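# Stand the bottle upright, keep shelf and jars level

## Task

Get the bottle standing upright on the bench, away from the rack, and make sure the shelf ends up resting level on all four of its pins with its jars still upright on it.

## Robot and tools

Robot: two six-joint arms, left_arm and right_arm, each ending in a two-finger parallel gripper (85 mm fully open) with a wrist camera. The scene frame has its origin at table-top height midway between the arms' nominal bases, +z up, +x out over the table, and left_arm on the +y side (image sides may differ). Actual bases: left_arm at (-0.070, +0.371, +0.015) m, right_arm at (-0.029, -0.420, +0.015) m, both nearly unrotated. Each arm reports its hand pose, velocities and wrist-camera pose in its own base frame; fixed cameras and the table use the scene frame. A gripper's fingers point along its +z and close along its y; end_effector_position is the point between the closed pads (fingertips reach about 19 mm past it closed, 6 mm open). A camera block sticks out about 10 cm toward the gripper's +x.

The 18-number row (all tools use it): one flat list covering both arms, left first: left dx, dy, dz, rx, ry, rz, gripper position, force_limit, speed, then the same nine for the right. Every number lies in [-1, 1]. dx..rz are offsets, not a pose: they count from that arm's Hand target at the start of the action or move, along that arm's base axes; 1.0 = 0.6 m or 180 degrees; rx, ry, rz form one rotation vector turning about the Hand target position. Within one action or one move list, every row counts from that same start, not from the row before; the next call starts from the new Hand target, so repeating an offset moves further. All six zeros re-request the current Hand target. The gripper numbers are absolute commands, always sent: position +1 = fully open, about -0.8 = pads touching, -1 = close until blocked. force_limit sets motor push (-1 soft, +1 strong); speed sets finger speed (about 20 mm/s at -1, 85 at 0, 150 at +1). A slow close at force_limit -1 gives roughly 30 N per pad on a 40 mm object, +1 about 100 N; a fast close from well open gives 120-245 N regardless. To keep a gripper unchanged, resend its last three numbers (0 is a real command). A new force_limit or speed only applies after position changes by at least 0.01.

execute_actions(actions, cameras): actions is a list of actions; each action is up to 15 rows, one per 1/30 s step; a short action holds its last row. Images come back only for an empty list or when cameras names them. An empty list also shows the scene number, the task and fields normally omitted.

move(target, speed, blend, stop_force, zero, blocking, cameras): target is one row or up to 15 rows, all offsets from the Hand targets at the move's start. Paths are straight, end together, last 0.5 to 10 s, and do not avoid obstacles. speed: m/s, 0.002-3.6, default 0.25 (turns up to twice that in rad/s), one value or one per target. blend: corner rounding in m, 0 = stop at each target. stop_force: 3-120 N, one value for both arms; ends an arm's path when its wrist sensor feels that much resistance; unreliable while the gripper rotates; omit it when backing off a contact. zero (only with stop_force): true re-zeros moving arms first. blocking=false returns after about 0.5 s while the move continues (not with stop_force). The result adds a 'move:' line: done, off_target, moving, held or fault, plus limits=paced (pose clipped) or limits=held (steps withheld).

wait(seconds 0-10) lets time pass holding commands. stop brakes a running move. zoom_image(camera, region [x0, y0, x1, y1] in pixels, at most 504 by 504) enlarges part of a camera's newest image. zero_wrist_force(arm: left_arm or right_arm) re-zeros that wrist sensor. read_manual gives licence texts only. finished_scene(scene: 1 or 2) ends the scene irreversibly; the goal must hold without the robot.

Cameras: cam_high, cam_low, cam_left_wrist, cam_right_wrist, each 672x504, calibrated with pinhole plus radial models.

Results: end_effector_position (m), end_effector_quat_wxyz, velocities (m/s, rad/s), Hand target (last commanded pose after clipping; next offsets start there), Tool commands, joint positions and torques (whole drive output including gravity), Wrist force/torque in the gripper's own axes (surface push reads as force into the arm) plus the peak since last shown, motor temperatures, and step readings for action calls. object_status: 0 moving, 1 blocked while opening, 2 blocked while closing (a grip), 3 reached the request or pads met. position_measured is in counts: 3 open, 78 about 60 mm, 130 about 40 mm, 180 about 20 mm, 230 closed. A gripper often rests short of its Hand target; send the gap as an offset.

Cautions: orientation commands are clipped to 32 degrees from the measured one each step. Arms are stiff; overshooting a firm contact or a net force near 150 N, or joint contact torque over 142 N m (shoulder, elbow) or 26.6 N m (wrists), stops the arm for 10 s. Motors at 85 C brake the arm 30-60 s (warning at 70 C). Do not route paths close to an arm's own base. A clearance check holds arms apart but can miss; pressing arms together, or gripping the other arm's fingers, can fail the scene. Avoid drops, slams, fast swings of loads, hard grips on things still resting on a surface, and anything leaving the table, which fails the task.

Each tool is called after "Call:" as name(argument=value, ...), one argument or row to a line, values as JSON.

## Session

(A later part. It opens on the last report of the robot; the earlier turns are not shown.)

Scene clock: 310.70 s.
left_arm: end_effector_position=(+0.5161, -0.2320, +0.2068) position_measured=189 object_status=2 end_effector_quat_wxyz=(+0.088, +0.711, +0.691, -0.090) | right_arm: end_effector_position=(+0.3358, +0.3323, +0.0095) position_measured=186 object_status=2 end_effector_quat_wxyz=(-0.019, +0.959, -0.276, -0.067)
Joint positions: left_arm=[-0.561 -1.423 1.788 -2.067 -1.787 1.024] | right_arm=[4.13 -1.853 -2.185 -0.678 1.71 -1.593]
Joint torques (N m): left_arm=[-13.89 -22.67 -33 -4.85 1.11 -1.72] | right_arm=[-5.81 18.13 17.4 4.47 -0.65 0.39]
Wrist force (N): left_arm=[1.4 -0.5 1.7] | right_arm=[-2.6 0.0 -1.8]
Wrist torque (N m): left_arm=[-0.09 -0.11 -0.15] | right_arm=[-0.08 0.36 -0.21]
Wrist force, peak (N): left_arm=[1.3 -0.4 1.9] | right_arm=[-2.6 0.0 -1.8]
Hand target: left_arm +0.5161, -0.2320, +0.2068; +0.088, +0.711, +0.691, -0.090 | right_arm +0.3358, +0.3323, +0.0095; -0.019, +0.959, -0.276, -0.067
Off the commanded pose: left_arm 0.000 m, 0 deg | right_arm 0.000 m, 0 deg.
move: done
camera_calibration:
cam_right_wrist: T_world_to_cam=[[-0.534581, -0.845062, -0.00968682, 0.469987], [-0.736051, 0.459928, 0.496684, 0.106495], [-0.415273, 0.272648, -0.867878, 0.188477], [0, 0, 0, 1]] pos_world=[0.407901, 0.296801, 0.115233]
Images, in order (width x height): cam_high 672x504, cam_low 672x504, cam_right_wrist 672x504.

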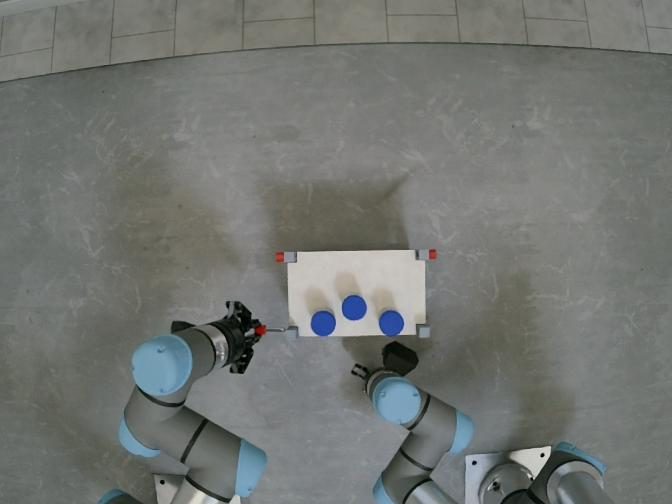

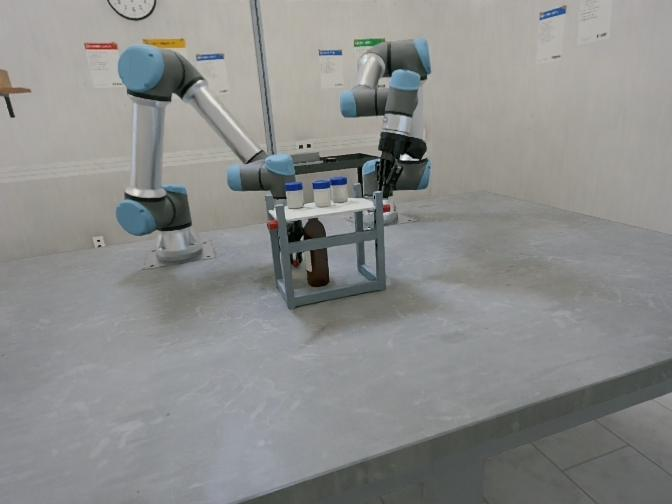

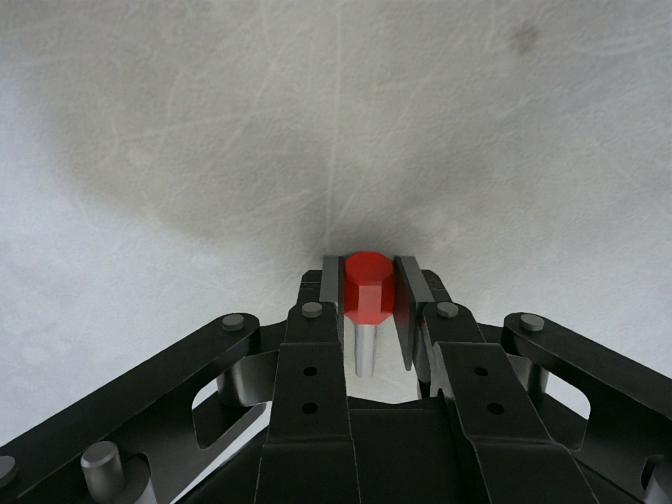

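Call:
move(
  target=[
    [-0.007, 0, 0, 0, 0, 0, -1, 0, -1, 0, 0, 0.15, 0, 0, 0, -1, -1, -1],
    [-0.007, 0, 0, 0, 0, 0, -1, 0, -1, 0.0793, 0.1815, 0.329, 0.1840, -0.0172, -0.6873, -1, -1, -1],
  ],
  speed=[0.15, 0.45],
  blend=0.02,
  cameras=["cam_left_wrist", "cam_right_wrist", "cam_high"],
)

Call:
zoom_image(
  camera="cam_right_wrist",
  region=[200, 0, 504, 260],
)

Call:
zoom_image(
  camera="cam_left_wrist",
  region=[320, 180, 480, 410],
)

Scene clock: 396.73 s.
left_arm: end_effector_position=(+0.5119, -0.2320, +0.2068) position_measured=189 object_status=2 end_effector_quat_wxyz=(+0.088, +0.711, +0.691, -0.090) | right_arm: end_effector_position=(+0.3833, +0.4412, +0.2068) position_measured=186 object_status=2 end_effector_quat_wxyz=(+0.295, -0.177, +0.937, +0.056) end_effector_velocity=(+0.000, +0.001, +0.001) end_effector_angular_velocity=(+0.007, +0.001, -0.006)
Joint positions: left_arm=[-0.565 -1.432 1.799 -2.07 -1.786 1.02] | right_arm=[4.441 -1.606 -2.096 -0.612 1.096 0.828]
Joint velocities: left_arm=[within noise] | right_arm=[0 0.001 0.001 0.001 0 0.008]
Joint torques (N m): left_arm=[10.76 -22.12 -32.9 -1.63 -0.27 0.97] | right_arm=[-8.06 33.65 21.67 2.56 -1.14 2.44]
Wrist force (N): left_arm=[1.2 -0.5 1.7] | right_arm=[-3.6 -0.3 0.5]
Wrist torque (N m): left_arm=[-0.09 -0.08 -0.09] | right_arm=[-0.11 0.62 -0.12]
Wrist force, peak (N): left_arm=[1.3 -0.7 1.9] | right_arm=[-4.2 0.4 0.7]
Hand target: left_arm +0.5119, -0.2320, +0.2068; +0.088, +0.711, +0.691, -0.090 | right_arm +0.3834, +0.4412, +0.2069; +0.295, -0.177, +0.937, +0.056
Off the commanded pose: left_arm 0.000 m, 0 deg | right_arm 0.000 m, 0 deg.
move: done
camera_calibration:
cam_left_wrist: T_world_to_cam=[[0.999261, -0.0327913, -0.0200375, -0.508487], [-0.0157148, -0.824513, 0.565625, -0.284679], [-0.0350688, -0.564892, -0.824419, 0.184453], [0, 0, 0, 1]] pos_world=[0.510106, -0.1472, 0.3029]
cam_right_wrist: T_world_to_cam=[[-0.357823, 0.933765, -0.0068009, -0.263845], [0.509504, 0.201338, 0.836581, -0.440367], [0.782539, 0.295883, -0.5478, -0.185892], [0, 0, 0, 1]] pos_world=[0.275427, 0.390034, 0.264777]
Images, in order (width x height): cam_high 672x504, cam_left_wrist 672x504, cam_right_wrist 672x504.

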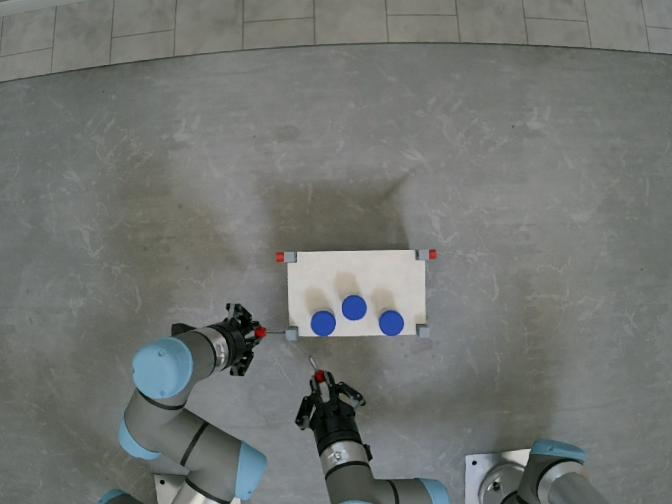

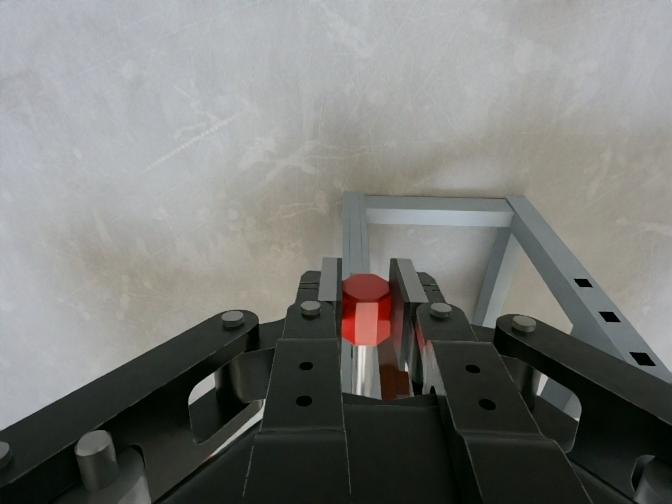

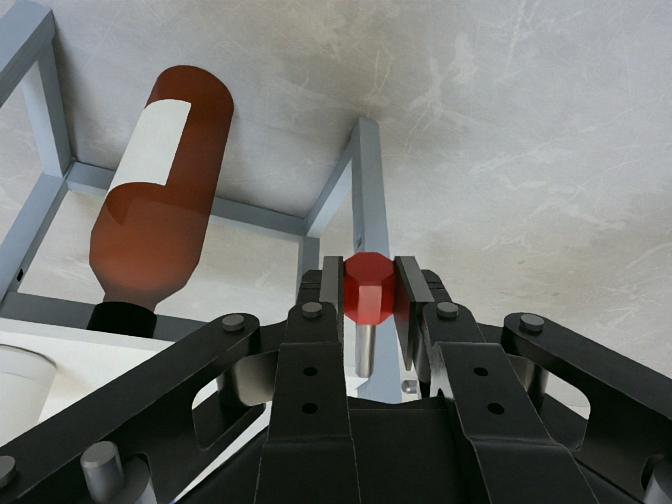

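Scaled by 1.658 from the camera's 672x504 image, which has a finer 960x720 frame.

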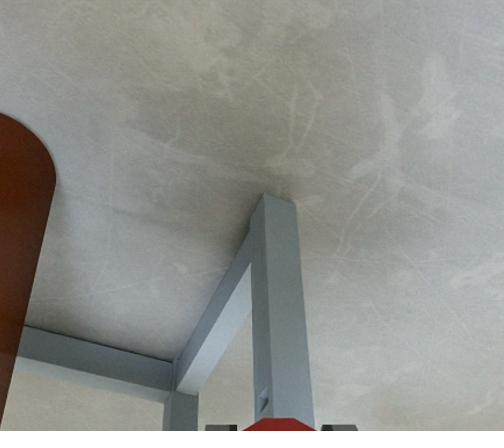

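Scaled by 2.191 from the camera's 672x504 image, which has a finer 960x720 frame.

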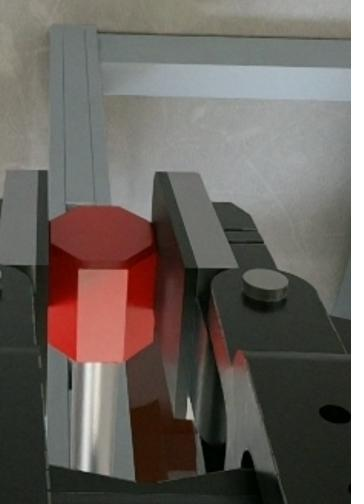

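Call:
zoom_image(
  camera="cam_high",
  region=[255, 315, 315, 345],
)

Call:
zoom_image(
  camera="cam_right_wrist",
  region=[340, 330, 440, 410],
)

Scaled by 8.400 from the camera's 672x504 image, which has a finer 960x720 frame.

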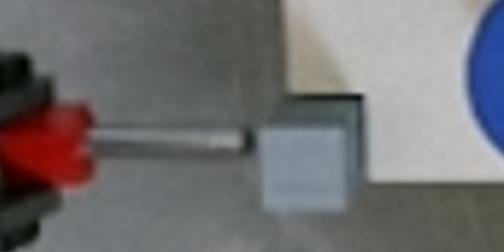

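Scaled by 5.040 from the camera's 672x504 image, which has a finer 960x720 frame.

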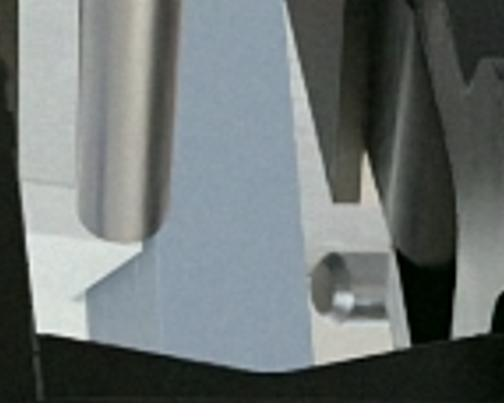

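Call:
move(
  target=[-0.002, 0, 0.0037, 0.0355, -0.0009, 0, -1, 0, -1, 0.0117, 0.0247, 0.0518, 0.0466, -0.119, 0, -1, -1, -1],
  speed=0.3,
  cameras=["cam_left_wrist", "cam_right_wrist", "cam_low"],
)

Call:
zoom_image(
  camera="cam_right_wrist",
  region=[260, 100, 480, 270],
)

Scene clock: 432.93 s.
left_arm: end_effector_position=(+0.5107, -0.2321, +0.2090) position_measured=189 object_status=2 end_effector_quat_wxyz=(+0.049, +0.715, +0.695, -0.050) | right_arm: end_effector_position=(+0.3904, +0.4560, +0.2379) position_measured=186 object_status=2 end_effector_quat_wxyz=(+0.476, -0.162, +0.860, +0.090) end_effector_velocity=(+0.001, +0.000, +0.002) end_effector_angular_velocity=(+0.007, -0.004, -0.003)
Joint positions: left_arm=[-0.612 -1.426 1.757 -1.98 -1.688 0.983] | right_arm=[4.572 -1.663 -2.249 -0.135 0.74 0.755]
Joint velocities: left_arm=[within noise] | right_arm=[-0.001 0 0.001 0.006 -0.004 0]
Joint torques (N m): left_arm=[11.86 -33.52 -14.28 -4.15 0.19 1.56] | right_arm=[-0.03 24.72 22.93 5.22 -3.27 0.86]
Wrist force (N): left_arm=[1.4 -0.4 1.7] | right_arm=[-4.2 -0.4 1.4]
Wrist torque (N m): left_arm=[-0.08 -0.14 -0.10] | right_arm=[-0.16 0.77 -0.19]
Wrist force, peak (N): left_arm=[1.9 -0.5 1.7] | right_arm=[-4.4 0.0 1.4]
Hand target: left_arm +0.5107, -0.2320, +0.2090; +0.049, +0.715, +0.695, -0.050 | right_arm +0.3904, +0.4560, +0.2380; +0.476, -0.162, +0.860, +0.090
Off the commanded pose: left_arm 0.000 m, 0 deg | right_arm 0.000 m, 0 deg.
move: done
camera_calibration:
cam_left_wrist: T_world_to_cam=[[0.999312, -0.0307024, -0.0207822, -0.5066], [-0.0173247, -0.88229, 0.470387, -0.278694], [-0.0327779, -0.469703, -0.882216, 0.219217], [0, 0, 0, 1]] pos_world=[0.508609, -0.158476, 0.313963]
cam_right_wrist: T_world_to_cam=[[-0.355595, 0.934635, -0.00322934, -0.277001], [0.164692, 0.0660598, 0.98413, -0.311783], [0.920016, 0.34942, -0.177418, -0.344959], [0, 0, 0, 1]] pos_world=[0.270216, 0.400027, 0.244739]
Images, in order (width x height): cam_low 672x504, cam_left_wrist 672x504, cam_right_wrist 672x504.

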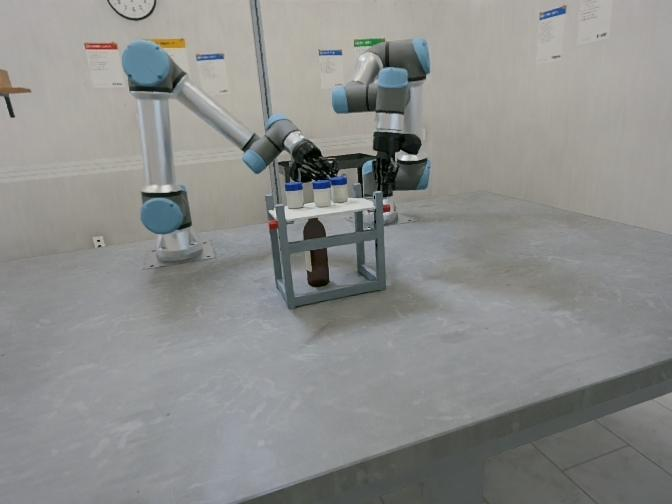

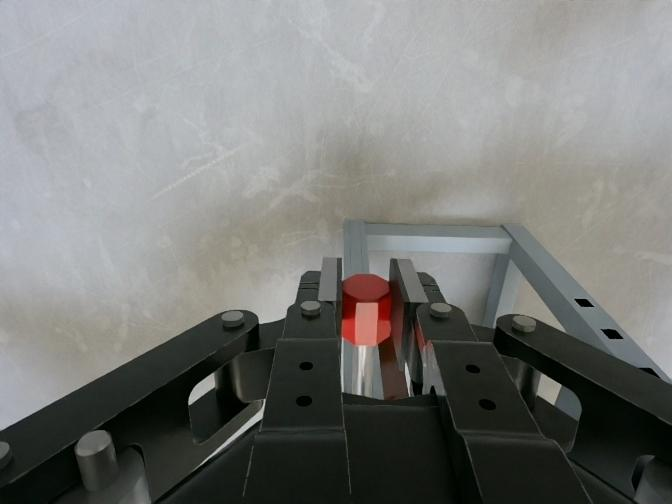

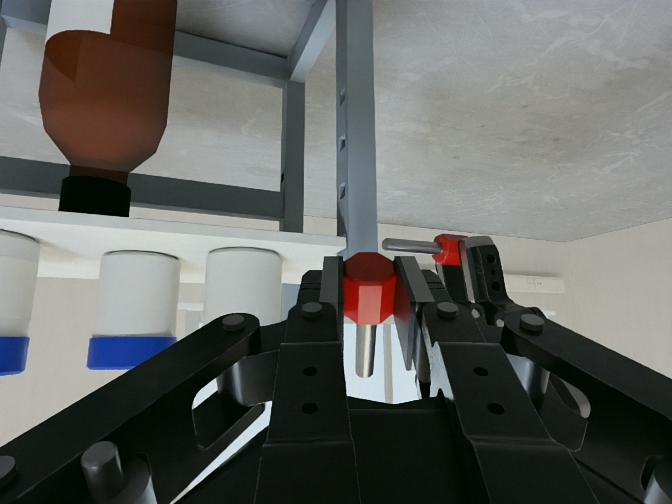

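Scaled by 2.291 from the camera's 672x504 image, which has a finer 960x720 frame.

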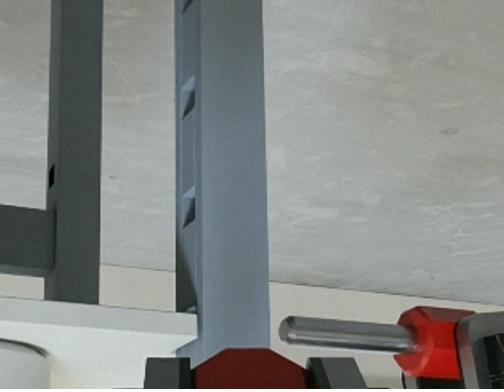

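Call:
zoom_image(
  camera="cam_right_wrist",
  region=[325, 170, 445, 270],
)

Call:
zoom_image(
  camera="cam_left_wrist",
  region=[325, 200, 465, 410],
)

Scaled by 4.200 from the camera's 672x504 image, which has a finer 960x720 frame.

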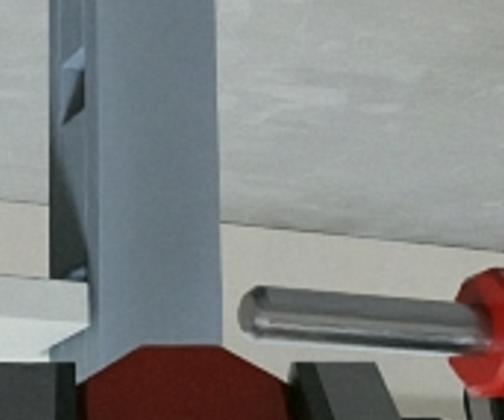

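Scaled by 2.400 from the camera's 672x504 image, which has a finer 960x720 frame.

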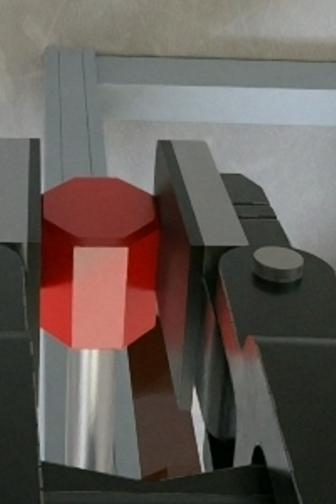

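Call:
move(
  target=[0.0007, 0, 0.0007, 0, 0, 0, -1, 0, -1, -0.0455, -0.0793, -0.1008, -0.9149, -0.1682, 0.2619, -1, -1, -1],
  speed=0.5,
  cameras=["cam_right_wrist", "cam_high"],
)

Scene clock: 524.67 s.
left_arm: end_effector_position=(+0.5112, -0.2320, +0.2094) position_measured=189 object_status=2 end_effector_quat_wxyz=(+0.049, +0.715, +0.695, -0.050) | right_arm: end_effector_position=(+0.3631, +0.4084, +0.1775) position_measured=186 object_status=2 end_effector_quat_wxyz=(+0.003, +0.708, -0.004, +0.706) end_effector_velocity=(+0.000, +0.000, +0.001) end_effector_angular_velocity=(+0.001, +0.000, -0.001)
Joint positions: left_arm=[-0.611 -1.426 1.755 -1.978 -1.688 0.983] | right_arm=[4.779 -1.887 -2.081 -2.264 0.077 -0.05]
Joint velocities: left_arm=[within noise] | right_arm=[0 0 0.002 -0.006 0 0.005]
Joint torques (N m): left_arm=[11.88 -22.58 -32.17 -0.8 -1.06 1.4] | right_arm=[-6.11 37.53 13.14 -1.48 1.21 2.24]
Wrist force (N): left_arm=[1.2 -0.2 1.7] | right_arm=[1.1 2.3 3.6]
Wrist torque (N m): left_arm=[-0.05 -0.12 -0.16] | right_arm=[0.24 -0.19 0.05]
Wrist force, peak (N): left_arm=[1.6 -0.3 1.9] | right_arm=[0.9 3.3 3.5]
Hand target: left_arm +0.5112, -0.2320, +0.2094; +0.049, +0.715, +0.695, -0.050 | right_arm +0.3631, +0.4084, +0.1775; +0.003, +0.707, -0.004, +0.707
Off the commanded pose: left_arm 0.000 m, 0 deg | right_arm 0.000 m, 0 deg.
move: done
camera_calibration:
cam_right_wrist: T_world_to_cam=[[0.000622701, -0.999996, -0.00268495, 0.418258], [-0.375287, 0.00225501, -0.926906, 0.316774], [0.926908, 0.00158481, -0.375285, -0.13926], [0, 0, 0, 1]] pos_world=[0.247702, 0.417763, 0.24248]
Images, in order (width x height): cam_high 672x504, cam_right_wrist 672x504.

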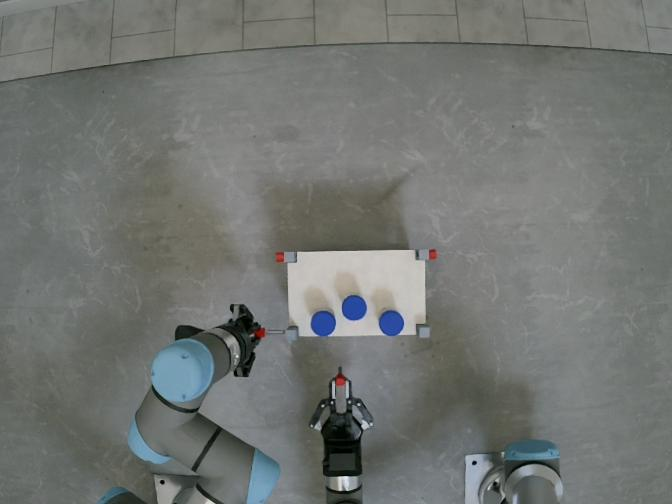

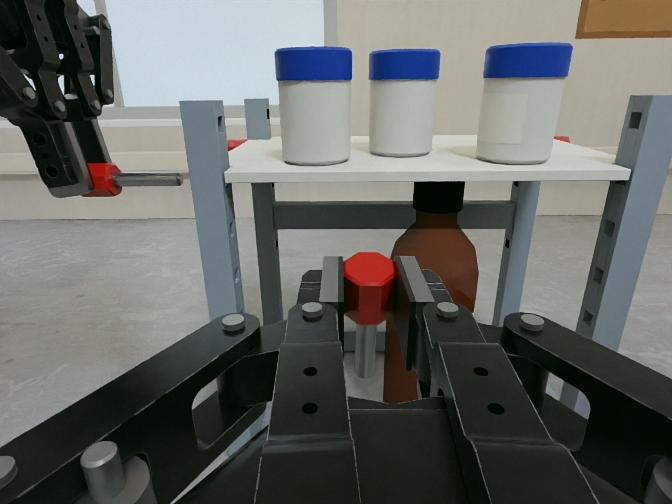

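Call:
zoom_image(
  camera="cam_right_wrist",
  region=[90, 90, 270, 290],
)

Call:
zoom_image(
  camera="cam_right_wrist",
  region=[360, 40, 672, 260],
)

Scaled by 2.520 from the camera's 672x504 image, which has a finer 960x720 frame.

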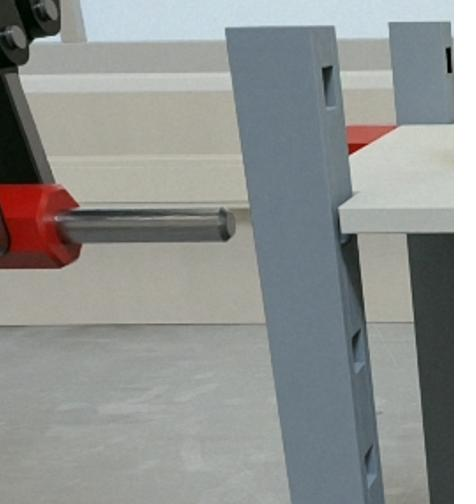

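Scaled by 1.615 from the camera's 672x504 image, which has a finer 960x720 frame.

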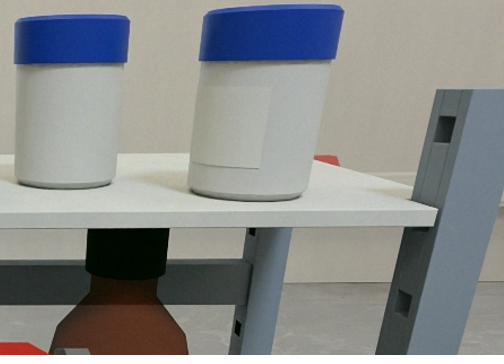

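Call:
move(
  target=[
    [0, 0, 0, 0, 0, 0, -1, 0, -1, 0.1, 0, -0.0042, 0, 0, 0, -1, -1, -1],
    [0, 0, 0, 0, 0, 0, -1, 0, -1, 0.1807, 0, -0.0042, 0, 0, 0, -1, -1, -1],
  ],
  speed=[0.15, 0.08],
  blend=0.01,
)

Call:
move(
  target=[0, 0, 0, 0, 0, 0, -1, 0, -1, 0, 0, 0.0208, 0, 0, 0, -1, -1, -1],
  speed=0.015,
  cameras=["cam_right_wrist", "cam_low"],
)

Call:
zoom_image(
  camera="cam_right_wrist",
  region=[0, 0, 336, 300],
)

Scene clock: 551.47 s.
left_arm: end_effector_position=(+0.5112, -0.2320, +0.2094) position_measured=189 object_status=2 end_effector_quat_wxyz=(+0.049, +0.715, +0.695, -0.050) | right_arm: end_effector_position=(+0.4715, +0.4084, +0.1749) position_measured=186 object_status=2 end_effector_quat_wxyz=(+0.003, +0.707, -0.004, +0.707)
Joint positions: left_arm=[-0.611 -1.426 1.755 -1.978 -1.688 0.983] | right_arm=[4.523 -1.977 -1.954 -2.351 -0.179 0]
Joint torques (N m): left_arm=[10.91 -23.77 -28.54 -1.59 -1.17 1.07] | right_arm=[-4.07 44.18 11.27 1.51 0.88 0.99]
Wrist force (N): left_arm=[1.3 -0.3 1.8] | right_arm=[1.2 2.1 4.4]
Wrist torque (N m): left_arm=[-0.06 -0.12 -0.15] | right_arm=[0.20 -0.17 -0.12]
Wrist force, peak (N): left_arm=[1.5 -0.3 2.0] | right_arm=[1.1 2.2 5.6]
Hand target: left_arm +0.5112, -0.2320, +0.2094; +0.049, +0.715, +0.695, -0.050 | right_arm +0.4715, +0.4084, +0.1750; +0.003, +0.707, -0.004, +0.707
Off the commanded pose: left_arm 0.000 m, 0 deg | right_arm 0.000 m, 0 deg.
move: done

Scene clock: 552.57 s.
left_arm: end_effector_position=(+0.5112, -0.2320, +0.2094) position_measured=189 object_status=2 end_effector_quat_wxyz=(+0.049, +0.715, +0.695, -0.050) | right_arm: end_effector_position=(+0.4715, +0.4084, +0.1876) position_measured=186 object_status=2 end_effector_quat_wxyz=(+0.003, +0.707, -0.004, +0.707)
Joint positions: left_arm=[-0.611 -1.426 1.755 -1.978 -1.688 0.983] | right_arm=[4.523 -1.954 -1.945 -2.383 -0.179 -0.001]
Joint torques (N m): left_arm=[10.79 -24.4 -27.22 -1.74 -1.03 1.19] | right_arm=[-6.16 25.35 20.05 1.74 -1.5 2.34]
Wrist force (N): left_arm=[1.4 -0.2 1.8] | right_arm=[-2.2 1.9 4.0]
Wrist torque (N m): left_arm=[-0.05 -0.15 -0.16] | right_arm=[0.21 -0.06 -0.05]
Wrist force, peak (N): left_arm=[1.7 -0.4 1.8] | right_arm=[1.3 2.3 4.4]
Hand target: left_arm +0.5112, -0.2320, +0.2094; +0.049, +0.715, +0.695, -0.050 | right_arm +0.4715, +0.4084, +0.1875; +0.003, +0.707, -0.004, +0.707
Off the commanded pose: left_arm 0.000 m, 0 deg | right_arm 0.000 m, 0 deg.
move: done
camera_calibration:
cam_right_wrist: T_world_to_cam=[[0.000247532, -0.999996, -0.00285589, 0.418393], [-0.371325, 0.00255979, -0.928499, 0.365098], [0.928503, 0.0012903, -0.371323, -0.23729], [0, 0, 0, 1]] pos_world=[0.355791, 0.417763, 0.252077]
Images, in order (width x height): cam_low 672x504, cam_right_wrist 672x504.

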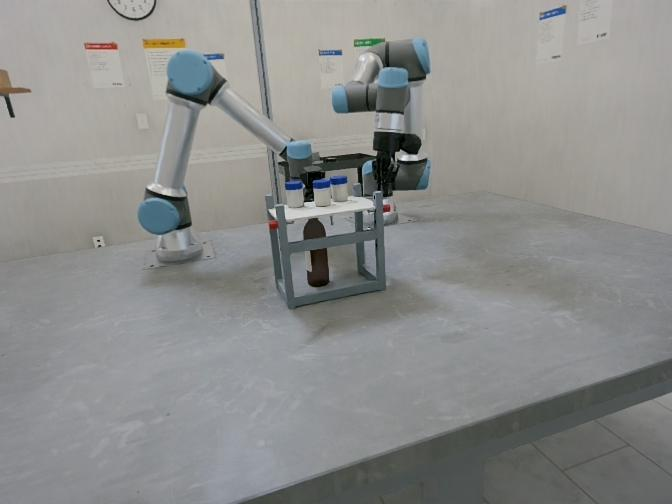

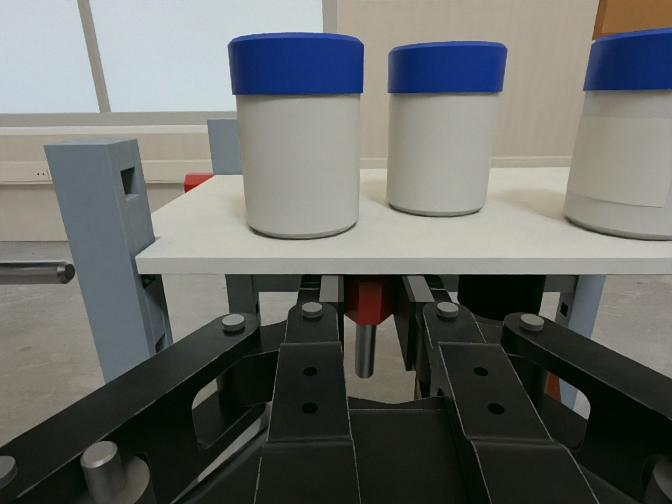

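Scaled by 1.500 from the camera's 672x504 image, which has a finer 960x720 frame.

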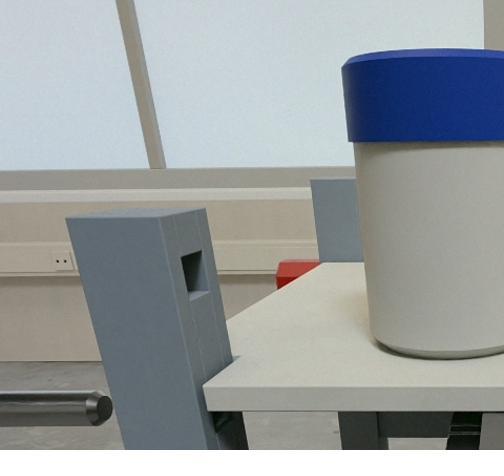

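Call:
move(
  target=[0, 0, 0, 0, 0, 0, -1, 0, -1, 0, 0, 0.0075, 0, 0, 0, -1, -1, -1],
  speed=0.015,
  cameras=["cam_right_wrist"],
)

Call:
zoom_image(
  camera="cam_right_wrist",
  region=[0, 130, 200, 330],
)

Scene clock: 560.10 s.
left_arm: end_effector_position=(+0.5112, -0.2320, +0.2094) position_measured=189 object_status=2 end_effector_quat_wxyz=(+0.049, +0.715, +0.695, -0.050) | right_arm: end_effector_position=(+0.4715, +0.4084, +0.1921) position_measured=186 object_status=2 end_effector_quat_wxyz=(+0.003, +0.707, -0.004, +0.707)
Joint positions: left_arm=[-0.611 -1.426 1.755 -1.978 -1.688 0.983] | right_arm=[4.523 -1.946 -1.941 -2.394 -0.179 -0.001]
Joint torques (N m): left_arm=[9.39 -25.47 -23.91 -2.36 -1.14 0.84] | right_arm=[-6.5 30.86 22.81 0.32 -0.37 0.91]
Wrist force (N): left_arm=[1.4 -0.2 1.9] | right_arm=[-2.6 2.1 4.5]
Wrist torque (N m): left_arm=[-0.05 -0.14 -0.16] | right_arm=[0.17 -0.11 -0.06]
Wrist force, peak (N): left_arm=[1.6 -0.3 1.9] | right_arm=[-2.5 2.7 4.8]
Hand target: left_arm +0.5112, -0.2320, +0.2094; +0.049, +0.715, +0.695, -0.050 | right_arm +0.4715, +0.4084, +0.1920; +0.003, +0.707, -0.004, +0.707
Off the commanded pose: left_arm 0.000 m, 0 deg | right_arm 0.000 m, 0 deg.
move: done
camera_calibration:
cam_right_wrist: T_world_to_cam=[[0.000212045, -0.999996, -0.00294937, 0.418442], [-0.371325, 0.00265976, -0.928499, 0.369234], [0.928503, 0.00129206, -0.371323, -0.23562], [0, 0, 0, 1]] pos_world=[0.355791, 0.417763, 0.256576]
Images, in order (width x height): cam_right_wrist 672x504.

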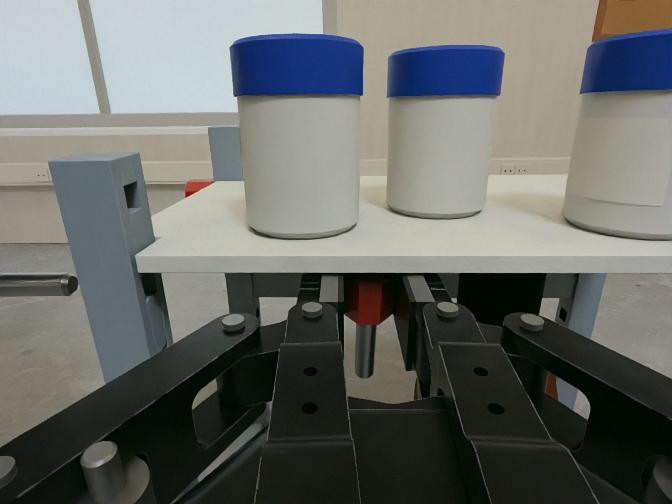

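Scaled by 2.520 from the camera's 672x504 image, which has a finer 960x720 frame.

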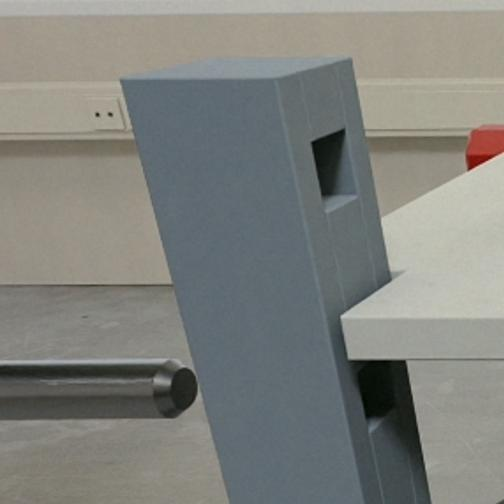

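Call:
move(
  target=[-0.0031, -0.0767, 0, 0, 0, 0, -1, 0, -1, 0, 0, 0, 0, 0, 0, -1, -1, -1],
  speed=0.02,
  stop_force=5,
  cameras=["cam_right_wrist", "cam_left_wrist", "cam_high"],
)

Call:
zoom_image(
  camera="cam_right_wrist",
  region=[0, 130, 240, 330],
)

Scene clock: 579.10 s.
left_arm: end_effector_position=(+0.5108, -0.2401, +0.2094) position_measured=189 object_status=2 end_effector_quat_wxyz=(+0.049, +0.715, +0.695, -0.050) | right_arm: end_effector_position=(+0.4715, +0.4084, +0.1920) position_measured=186 object_status=2 end_effector_quat_wxyz=(+0.003, +0.707, -0.004, +0.707)
Joint positions: left_arm=[-0.624 -1.42 1.748 -1.979 -1.687 0.971] | right_arm=[4.523 -1.947 -1.941 -2.394 -0.179 -0.001]
Joint torques (N m): left_arm=[11.92 -35.57 -13.34 -0.66 -1.43 -1.44] | right_arm=[-5.78 23.72 10.91 2.36 1.2 2.24]
Wrist force (N): left_arm=[1.4 -0.4 1.7] | right_arm=[-2.6 2.3 4.3]
Wrist torque (N m): left_arm=[-0.08 -0.14 -0.15] | right_arm=[0.20 -0.11 -0.11]
Wrist force, peak (N): left_arm=[8.6 2.6 0.8] | right_arm=[-2.8 2.6 4.6]
Hand target: left_arm +0.5108, -0.2401, +0.2094; +0.049, +0.715, +0.695, -0.050 (not the last commanded pose) | right_arm +0.4715, +0.4084, +0.1920; +0.003, +0.707, -0.004, +0.707
Off the commanded pose: left_arm 0.038 m, 0 deg | right_arm 0.000 m, 0 deg.
move: contact (left_arm)
camera_calibration:
cam_left_wrist: T_world_to_cam=[[0.999318, -0.0305654, -0.0207428, -0.50693], [-0.0172268, -0.882357, 0.470264, -0.28596], [-0.0326764, -0.469586, -0.882282, 0.215805], [0, 0, 0, 1]] pos_world=[0.508709, -0.166475, 0.314362]
cam_right_wrist: T_world_to_cam=[[0.000176234, -0.999995, -0.0030437, 0.418478], [-0.371326, 0.00276064, -0.928499, 0.369006], [0.928503, 0.00129384, -0.371324, -0.235695], [0, 0, 0, 1]] pos_world=[0.355791, 0.417762, 0.256376]
Images, in order (width x height): cam_high 672x504, cam_left_wrist 672x504, cam_right_wrist 672x504.

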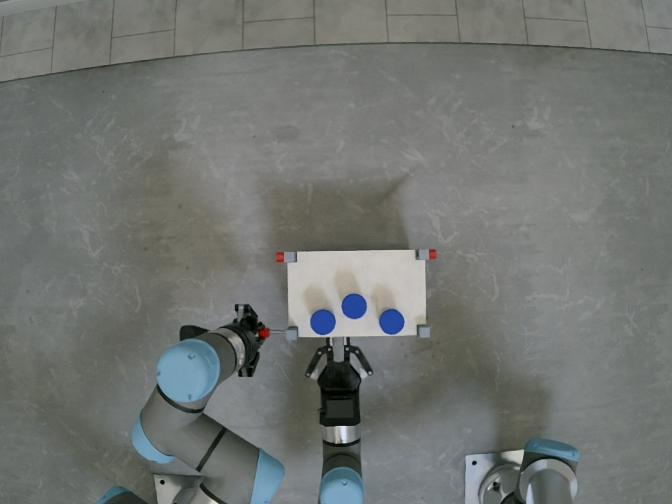

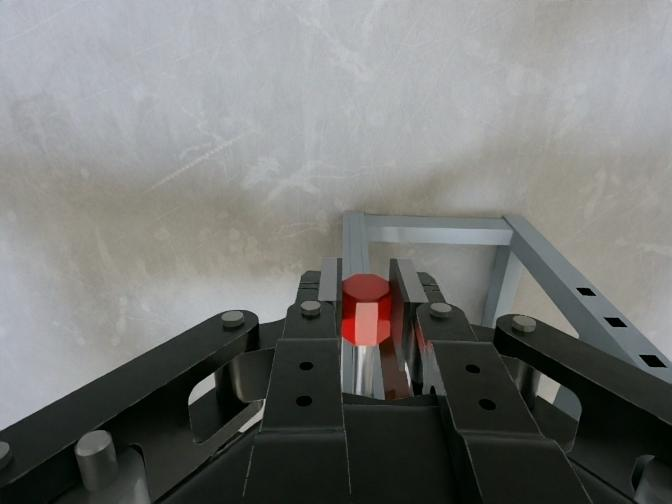

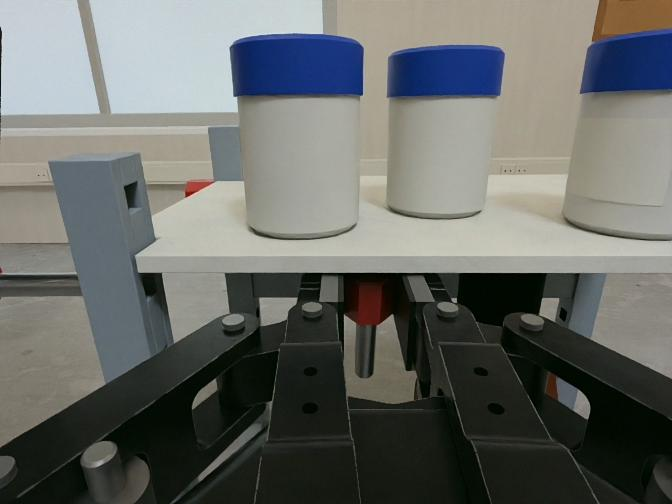

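Scaled by 2.100 from the camera's 672x504 image, which has a finer 960x720 frame.

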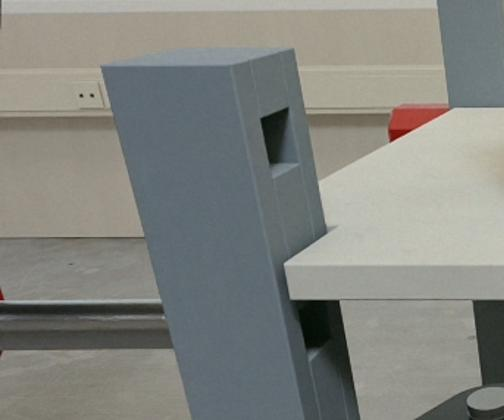

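Call:
zoom_image(
  camera="cam_left_wrist",
  region=[335, 260, 435, 400],
)

Call:
zoom_image(
  camera="cam_high",
  region=[255, 315, 315, 345],
)

Scaled by 3.600 from the camera's 672x504 image, which has a finer 960x720 frame.

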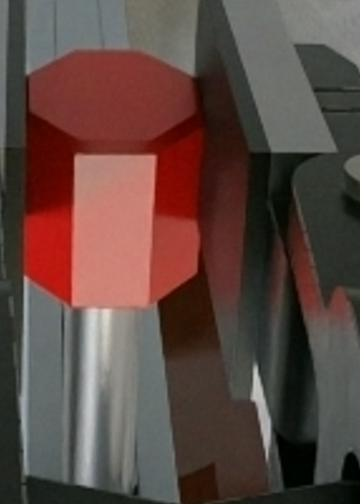

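Scaled by 8.400 from the camera's 672x504 image, which has a finer 960x720 frame.

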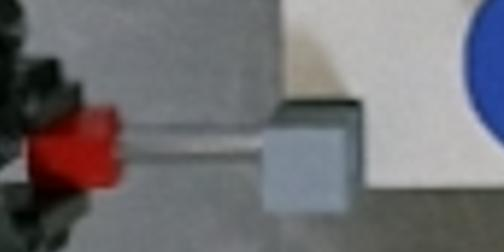

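Call:
move(
  target=[
    [0, 0.0025, 0, 0, 0, 0, -1, 0, -1, 0, 0, 0, 0, 0, 0, -1, -1, -1],
    [0.002, 0.0025, 0, 0, 0, 0, -1, 0, -1, 0, 0, 0, 0, 0, 0, -1, -1, -1],
  ],
  speed=0.05,
)

Call:
move(
  target=[-0.0006, -0.0134, 0, 0, 0, 0, -1, 0, -1, 0, 0, 0, 0, 0, 0, -1, -1, -1],
  speed=0.015,
  stop_force=5,
)

Scene clock: 673.60 s.
left_arm: end_effector_position=(+0.5121, -0.2385, +0.2094) position_measured=189 object_status=2 end_effector_quat_wxyz=(+0.049, +0.715, +0.695, -0.050) | right_arm: end_effector_position=(+0.4715, +0.4084, +0.1920) position_measured=186 object_status=2 end_effector_quat_wxyz=(+0.003, +0.707, -0.004, +0.707)
Joint positions: left_arm=[-0.62 -1.418 1.747 -1.978 -1.687 0.974] | right_arm=[4.523 -1.947 -1.941 -2.394 -0.179 -0.001]
Joint torques (N m): left_arm=[-2.37 -35.18 -15.71 -1.58 -1.42 -0.77] | right_arm=[-4.98 24.53 11.55 1.52 1.83 2.25]
Wrist force (N): left_arm=[1.4 -0.4 1.8] | right_arm=[-2.7 2.3 4.3]
Wrist torque (N m): left_arm=[-0.08 -0.14 -0.16] | right_arm=[0.20 -0.09 -0.12]
Wrist force, peak (N): left_arm=[1.5 -0.5 2.0] | right_arm=[-2.4 2.4 4.7]
Hand target: left_arm +0.5120, -0.2386, +0.2094; +0.049, +0.715, +0.695, -0.050 | right_arm +0.4715, +0.4084, +0.1920; +0.003, +0.707, -0.004, +0.707
Off the commanded pose: left_arm 0.000 m, 0 deg | right_arm 0.000 m, 0 deg.
move: done

Scene clock: 675.27 s.
left_arm: end_effector_position=(+0.5117, -0.2466, +0.2094) position_measured=189 object_status=2 end_effector_quat_wxyz=(+0.049, +0.715, +0.695, -0.050) | right_arm: end_effector_position=(+0.4715, +0.4084, +0.1920) position_measured=186 object_status=2 end_effector_quat_wxyz=(+0.003, +0.707, -0.004, +0.707)
Joint positions: left_arm=[-0.633 -1.412 1.74 -1.979 -1.686 0.962] | right_arm=[4.523 -1.947 -1.941 -2.394 -0.179 -0.001]
Joint torques (N m): left_arm=[12.59 -36.1 -14.4 -3.87 -0.48 1.56] | right_arm=[-4.64 25.18 11.87 1.21 1.86 2.2]
Wrist force (N): left_arm=[1.1 -0.2 2.8] | right_arm=[-2.6 2.6 4.4]
Wrist torque (N m): left_arm=[-0.05 -0.08 -0.06] | right_arm=[0.25 -0.11 -0.11]
Wrist force, peak (N): left_arm=[2.2 -0.3 2.7] | right_arm=[-2.8 2.4 4.6]
Hand target: left_arm +0.5117, -0.2466, +0.2094; +0.049, +0.715, +0.695, -0.050 | right_arm +0.4715, +0.4084, +0.1920; +0.003, +0.707, -0.004, +0.707
Off the commanded pose: left_arm 0.000 m, 0 deg | right_arm 0.000 m, 0 deg.
move: done

Call:
move(
  target=[-0.0025, -0.0587, 0, 0, 0, 0, -1, 0, -1, 0, 0, 0, 0, 0, 0, -1, -1, -1],
  speed=0.025,
  stop_force=8,
  cameras=["cam_right_wrist", "cam_left_wrist", "cam_high"],
)

Scene clock: 684.90 s.
left_arm: end_effector_position=(+0.5102, -0.2818, +0.2094) position_measured=189 object_status=2 end_effector_quat_wxyz=(+0.049, +0.715, +0.695, -0.050) | right_arm: end_effector_position=(+0.4715, +0.4084, +0.1920) position_measured=186 object_status=2 end_effector_quat_wxyz=(+0.003, +0.707, -0.004, +0.707)
Joint positions: left_arm=[-0.686 -1.381 1.705 -1.981 -1.681 0.909] | right_arm=[4.523 -1.947 -1.941 -2.394 -0.179 -0.001]
Joint torques (N m): left_arm=[13.68 -40.08 -16.5 -4.56 -0.82 1.4] | right_arm=[-3.07 24.8 13.08 0.25 1.77 2.04]
Wrist force (N): left_arm=[-0.7 -2.2 7.7] | right_arm=[-2.6 2.5 3.4]
Wrist torque (N m): left_arm=[-0.05 0.00 -0.06] | right_arm=[0.21 -0.11 -0.11]
Wrist force, peak (N): left_arm=[10.7 -1.7 7.0] | right_arm=[-2.5 3.1 4.4]
Hand target: left_arm +0.5102, -0.2818, +0.2094; +0.049, +0.715, +0.695, -0.050 | right_arm +0.4715, +0.4084, +0.1920; +0.003, +0.707, -0.004, +0.707
Off the commanded pose: left_arm 0.000 m, 0 deg | right_arm 0.000 m, 0 deg.
move: done
camera_calibration:
cam_left_wrist: T_world_to_cam=[[0.999318, -0.0305654, -0.0207414, -0.507608], [-0.017223, -0.882294, 0.470383, -0.32288], [-0.0326775, -0.469705, -0.882218, 0.196113], [0, 0, 0, 1]] pos_world=[0.508109, -0.208275, 0.314363]
cam_right_wrist: T_world_to_cam=[[0.000176234, -0.999995, -0.0030437, 0.418478], [-0.371326, 0.00276064, -0.928499, 0.369006], [0.928503, 0.00129384, -0.371324, -0.235695], [0, 0, 0, 1]] pos_world=[0.355791, 0.417762, 0.256376]
Images, in order (width x height): cam_high 672x504, cam_left_wrist 672x504, cam_right_wrist 672x504.

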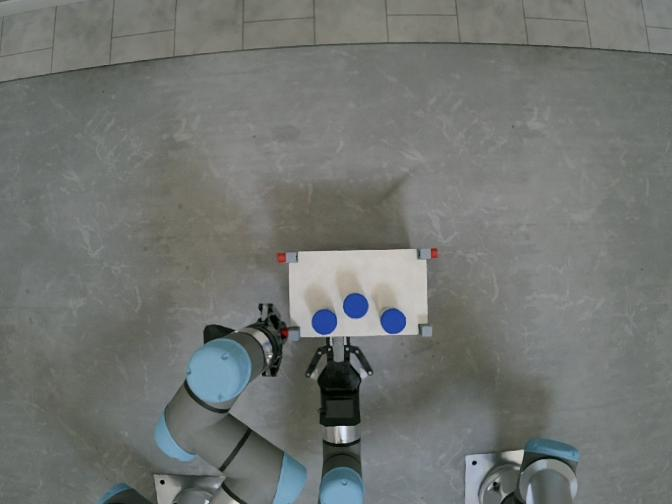

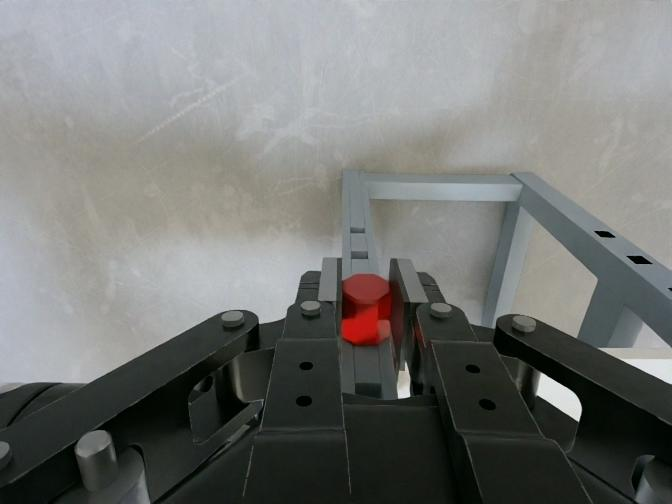

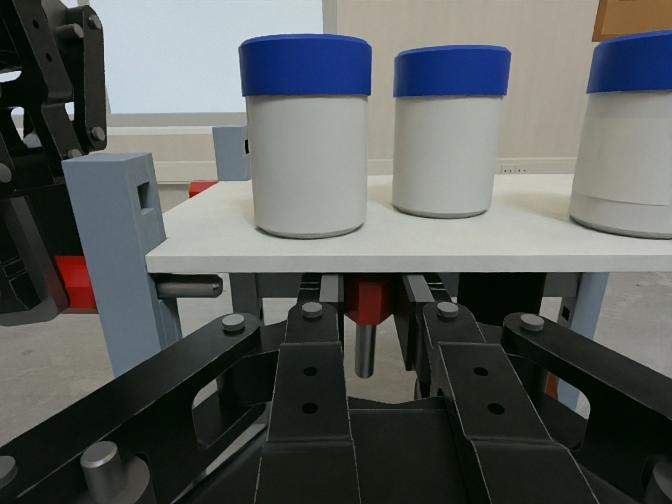

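Call:
move(
  target=[0, 0, 0, 0, 0, 0, 0, 0, 0, 0, 0, 0, 0, 0, 0, -1, -1, -1],
)

Call:
move(
  target=[
    [0, 0.03, 0, 0, 0, 0, 0, 0, 0, 0, 0, -0.02, 0, 0, 0, -1, -1, -1],
    [0, 0.15, 0.02, 0, 0, 0, 0, 0, 0, 0, 0, -0.02, 0, 0, 0, -1, -1, -1],
  ],
  speed=[0.02, 0.2],
  cameras=["cam_right_wrist", "cam_high"],
)

Scene clock: 704.53 s.
left_arm: end_effector_position=(+0.5102, -0.2818, +0.2094) position_measured=129 object_status=0 end_effector_quat_wxyz=(+0.049, +0.715, +0.695, -0.050) | right_arm: end_effector_position=(+0.4715, +0.4084, +0.1920) position_measured=186 object_status=2 end_effector_quat_wxyz=(+0.003, +0.707, -0.004, +0.707)
Joint positions: left_arm=[-0.686 -1.381 1.705 -1.981 -1.681 0.909] | right_arm=[4.523 -1.947 -1.941 -2.394 -0.179 -0.001]
Joint torques (N m): left_arm=[9.51 -30.06 -18.12 -2.11 -0.51 1.54] | right_arm=[-2.97 25.8 13.28 -0.33 1.89 2.19]
Wrist force (N): left_arm=[1.5 -0.2 1.2] | right_arm=[-2.4 2.7 3.7]
Wrist torque (N m): left_arm=[-0.06 -0.17 -0.09] | right_arm=[0.25 -0.12 -0.11]
Wrist force, peak (N): left_arm=[0.5 -2.3 8.2] | right_arm=[-2.6 2.6 4.0]
Hand target: left_arm +0.5102, -0.2818, +0.2094; +0.049, +0.715, +0.695, -0.050 | right_arm +0.4715, +0.4084, +0.1920; +0.003, +0.707, -0.004, +0.707
Off the commanded pose: left_arm 0.000 m, 0 deg | right_arm 0.000 m, 0 deg.
move: done

Scene clock: 706.40 s.
left_arm: end_effector_position=(+0.5101, -0.1919, +0.2213) position_measured=129 object_status=3 end_effector_quat_wxyz=(+0.049, +0.715, +0.695, -0.050) | right_arm: end_effector_position=(+0.4715, +0.4084, +0.1800) position_measured=186 object_status=2 end_effector_quat_wxyz=(+0.003, +0.707, -0.004, +0.707)
Joint positions: left_arm=[-0.548 -1.468 1.77 -1.943 -1.692 1.046] | right_arm=[4.523 -1.968 -1.951 -2.363 -0.179 -0.001]
Joint torques (N m): left_arm=[9.01 -31.74 -32.02 -4.36 1.22 1.22] | right_arm=[-1.85 43.2 23.61 -1.12 1.66 -2.58]
Wrist force (N): left_arm=[1.2 -0.4 1.1] | right_arm=[1.4 2.1 3.9]
Wrist torque (N m): left_arm=[-0.08 -0.13 -0.03] | right_arm=[0.21 -0.20 0.00]
Wrist force, peak (N): left_arm=[4.1 -0.4 0.5] | right_arm=[-2.2 2.9 3.9]
Hand target: left_arm +0.5102, -0.1918, +0.2214; +0.049, +0.715, +0.695, -0.050 | right_arm +0.4715, +0.4084, +0.1800; +0.003, +0.707, -0.004, +0.707
Off the commanded pose: left_arm 0.000 m, 0 deg | right_arm 0.000 m, 0 deg.
move: done
camera_calibration:
cam_right_wrist: T_world_to_cam=[[0.000176234, -0.999995, -0.0030437, 0.418442], [-0.371326, 0.00276064, -0.928499, 0.357864], [0.928503, 0.00129384, -0.371324, -0.24015], [0, 0, 0, 1]] pos_world=[0.355791, 0.417762, 0.244376]
Images, in order (width x height): cam_high 672x504, cam_right_wrist 672x504.

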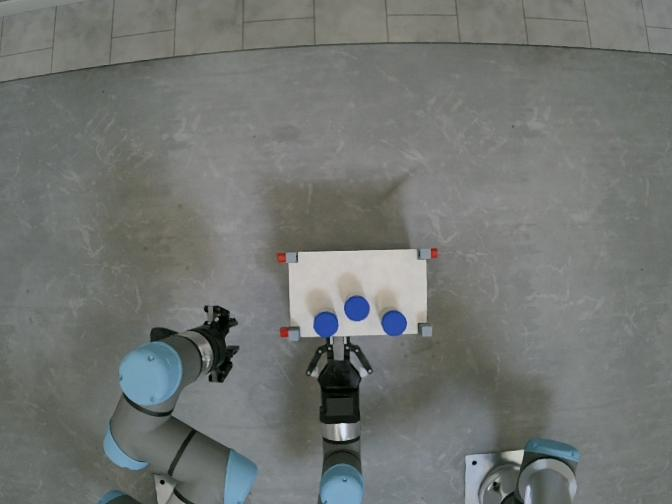

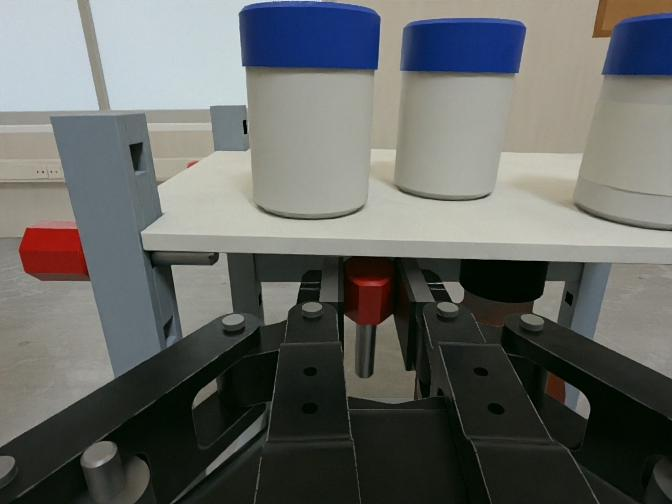

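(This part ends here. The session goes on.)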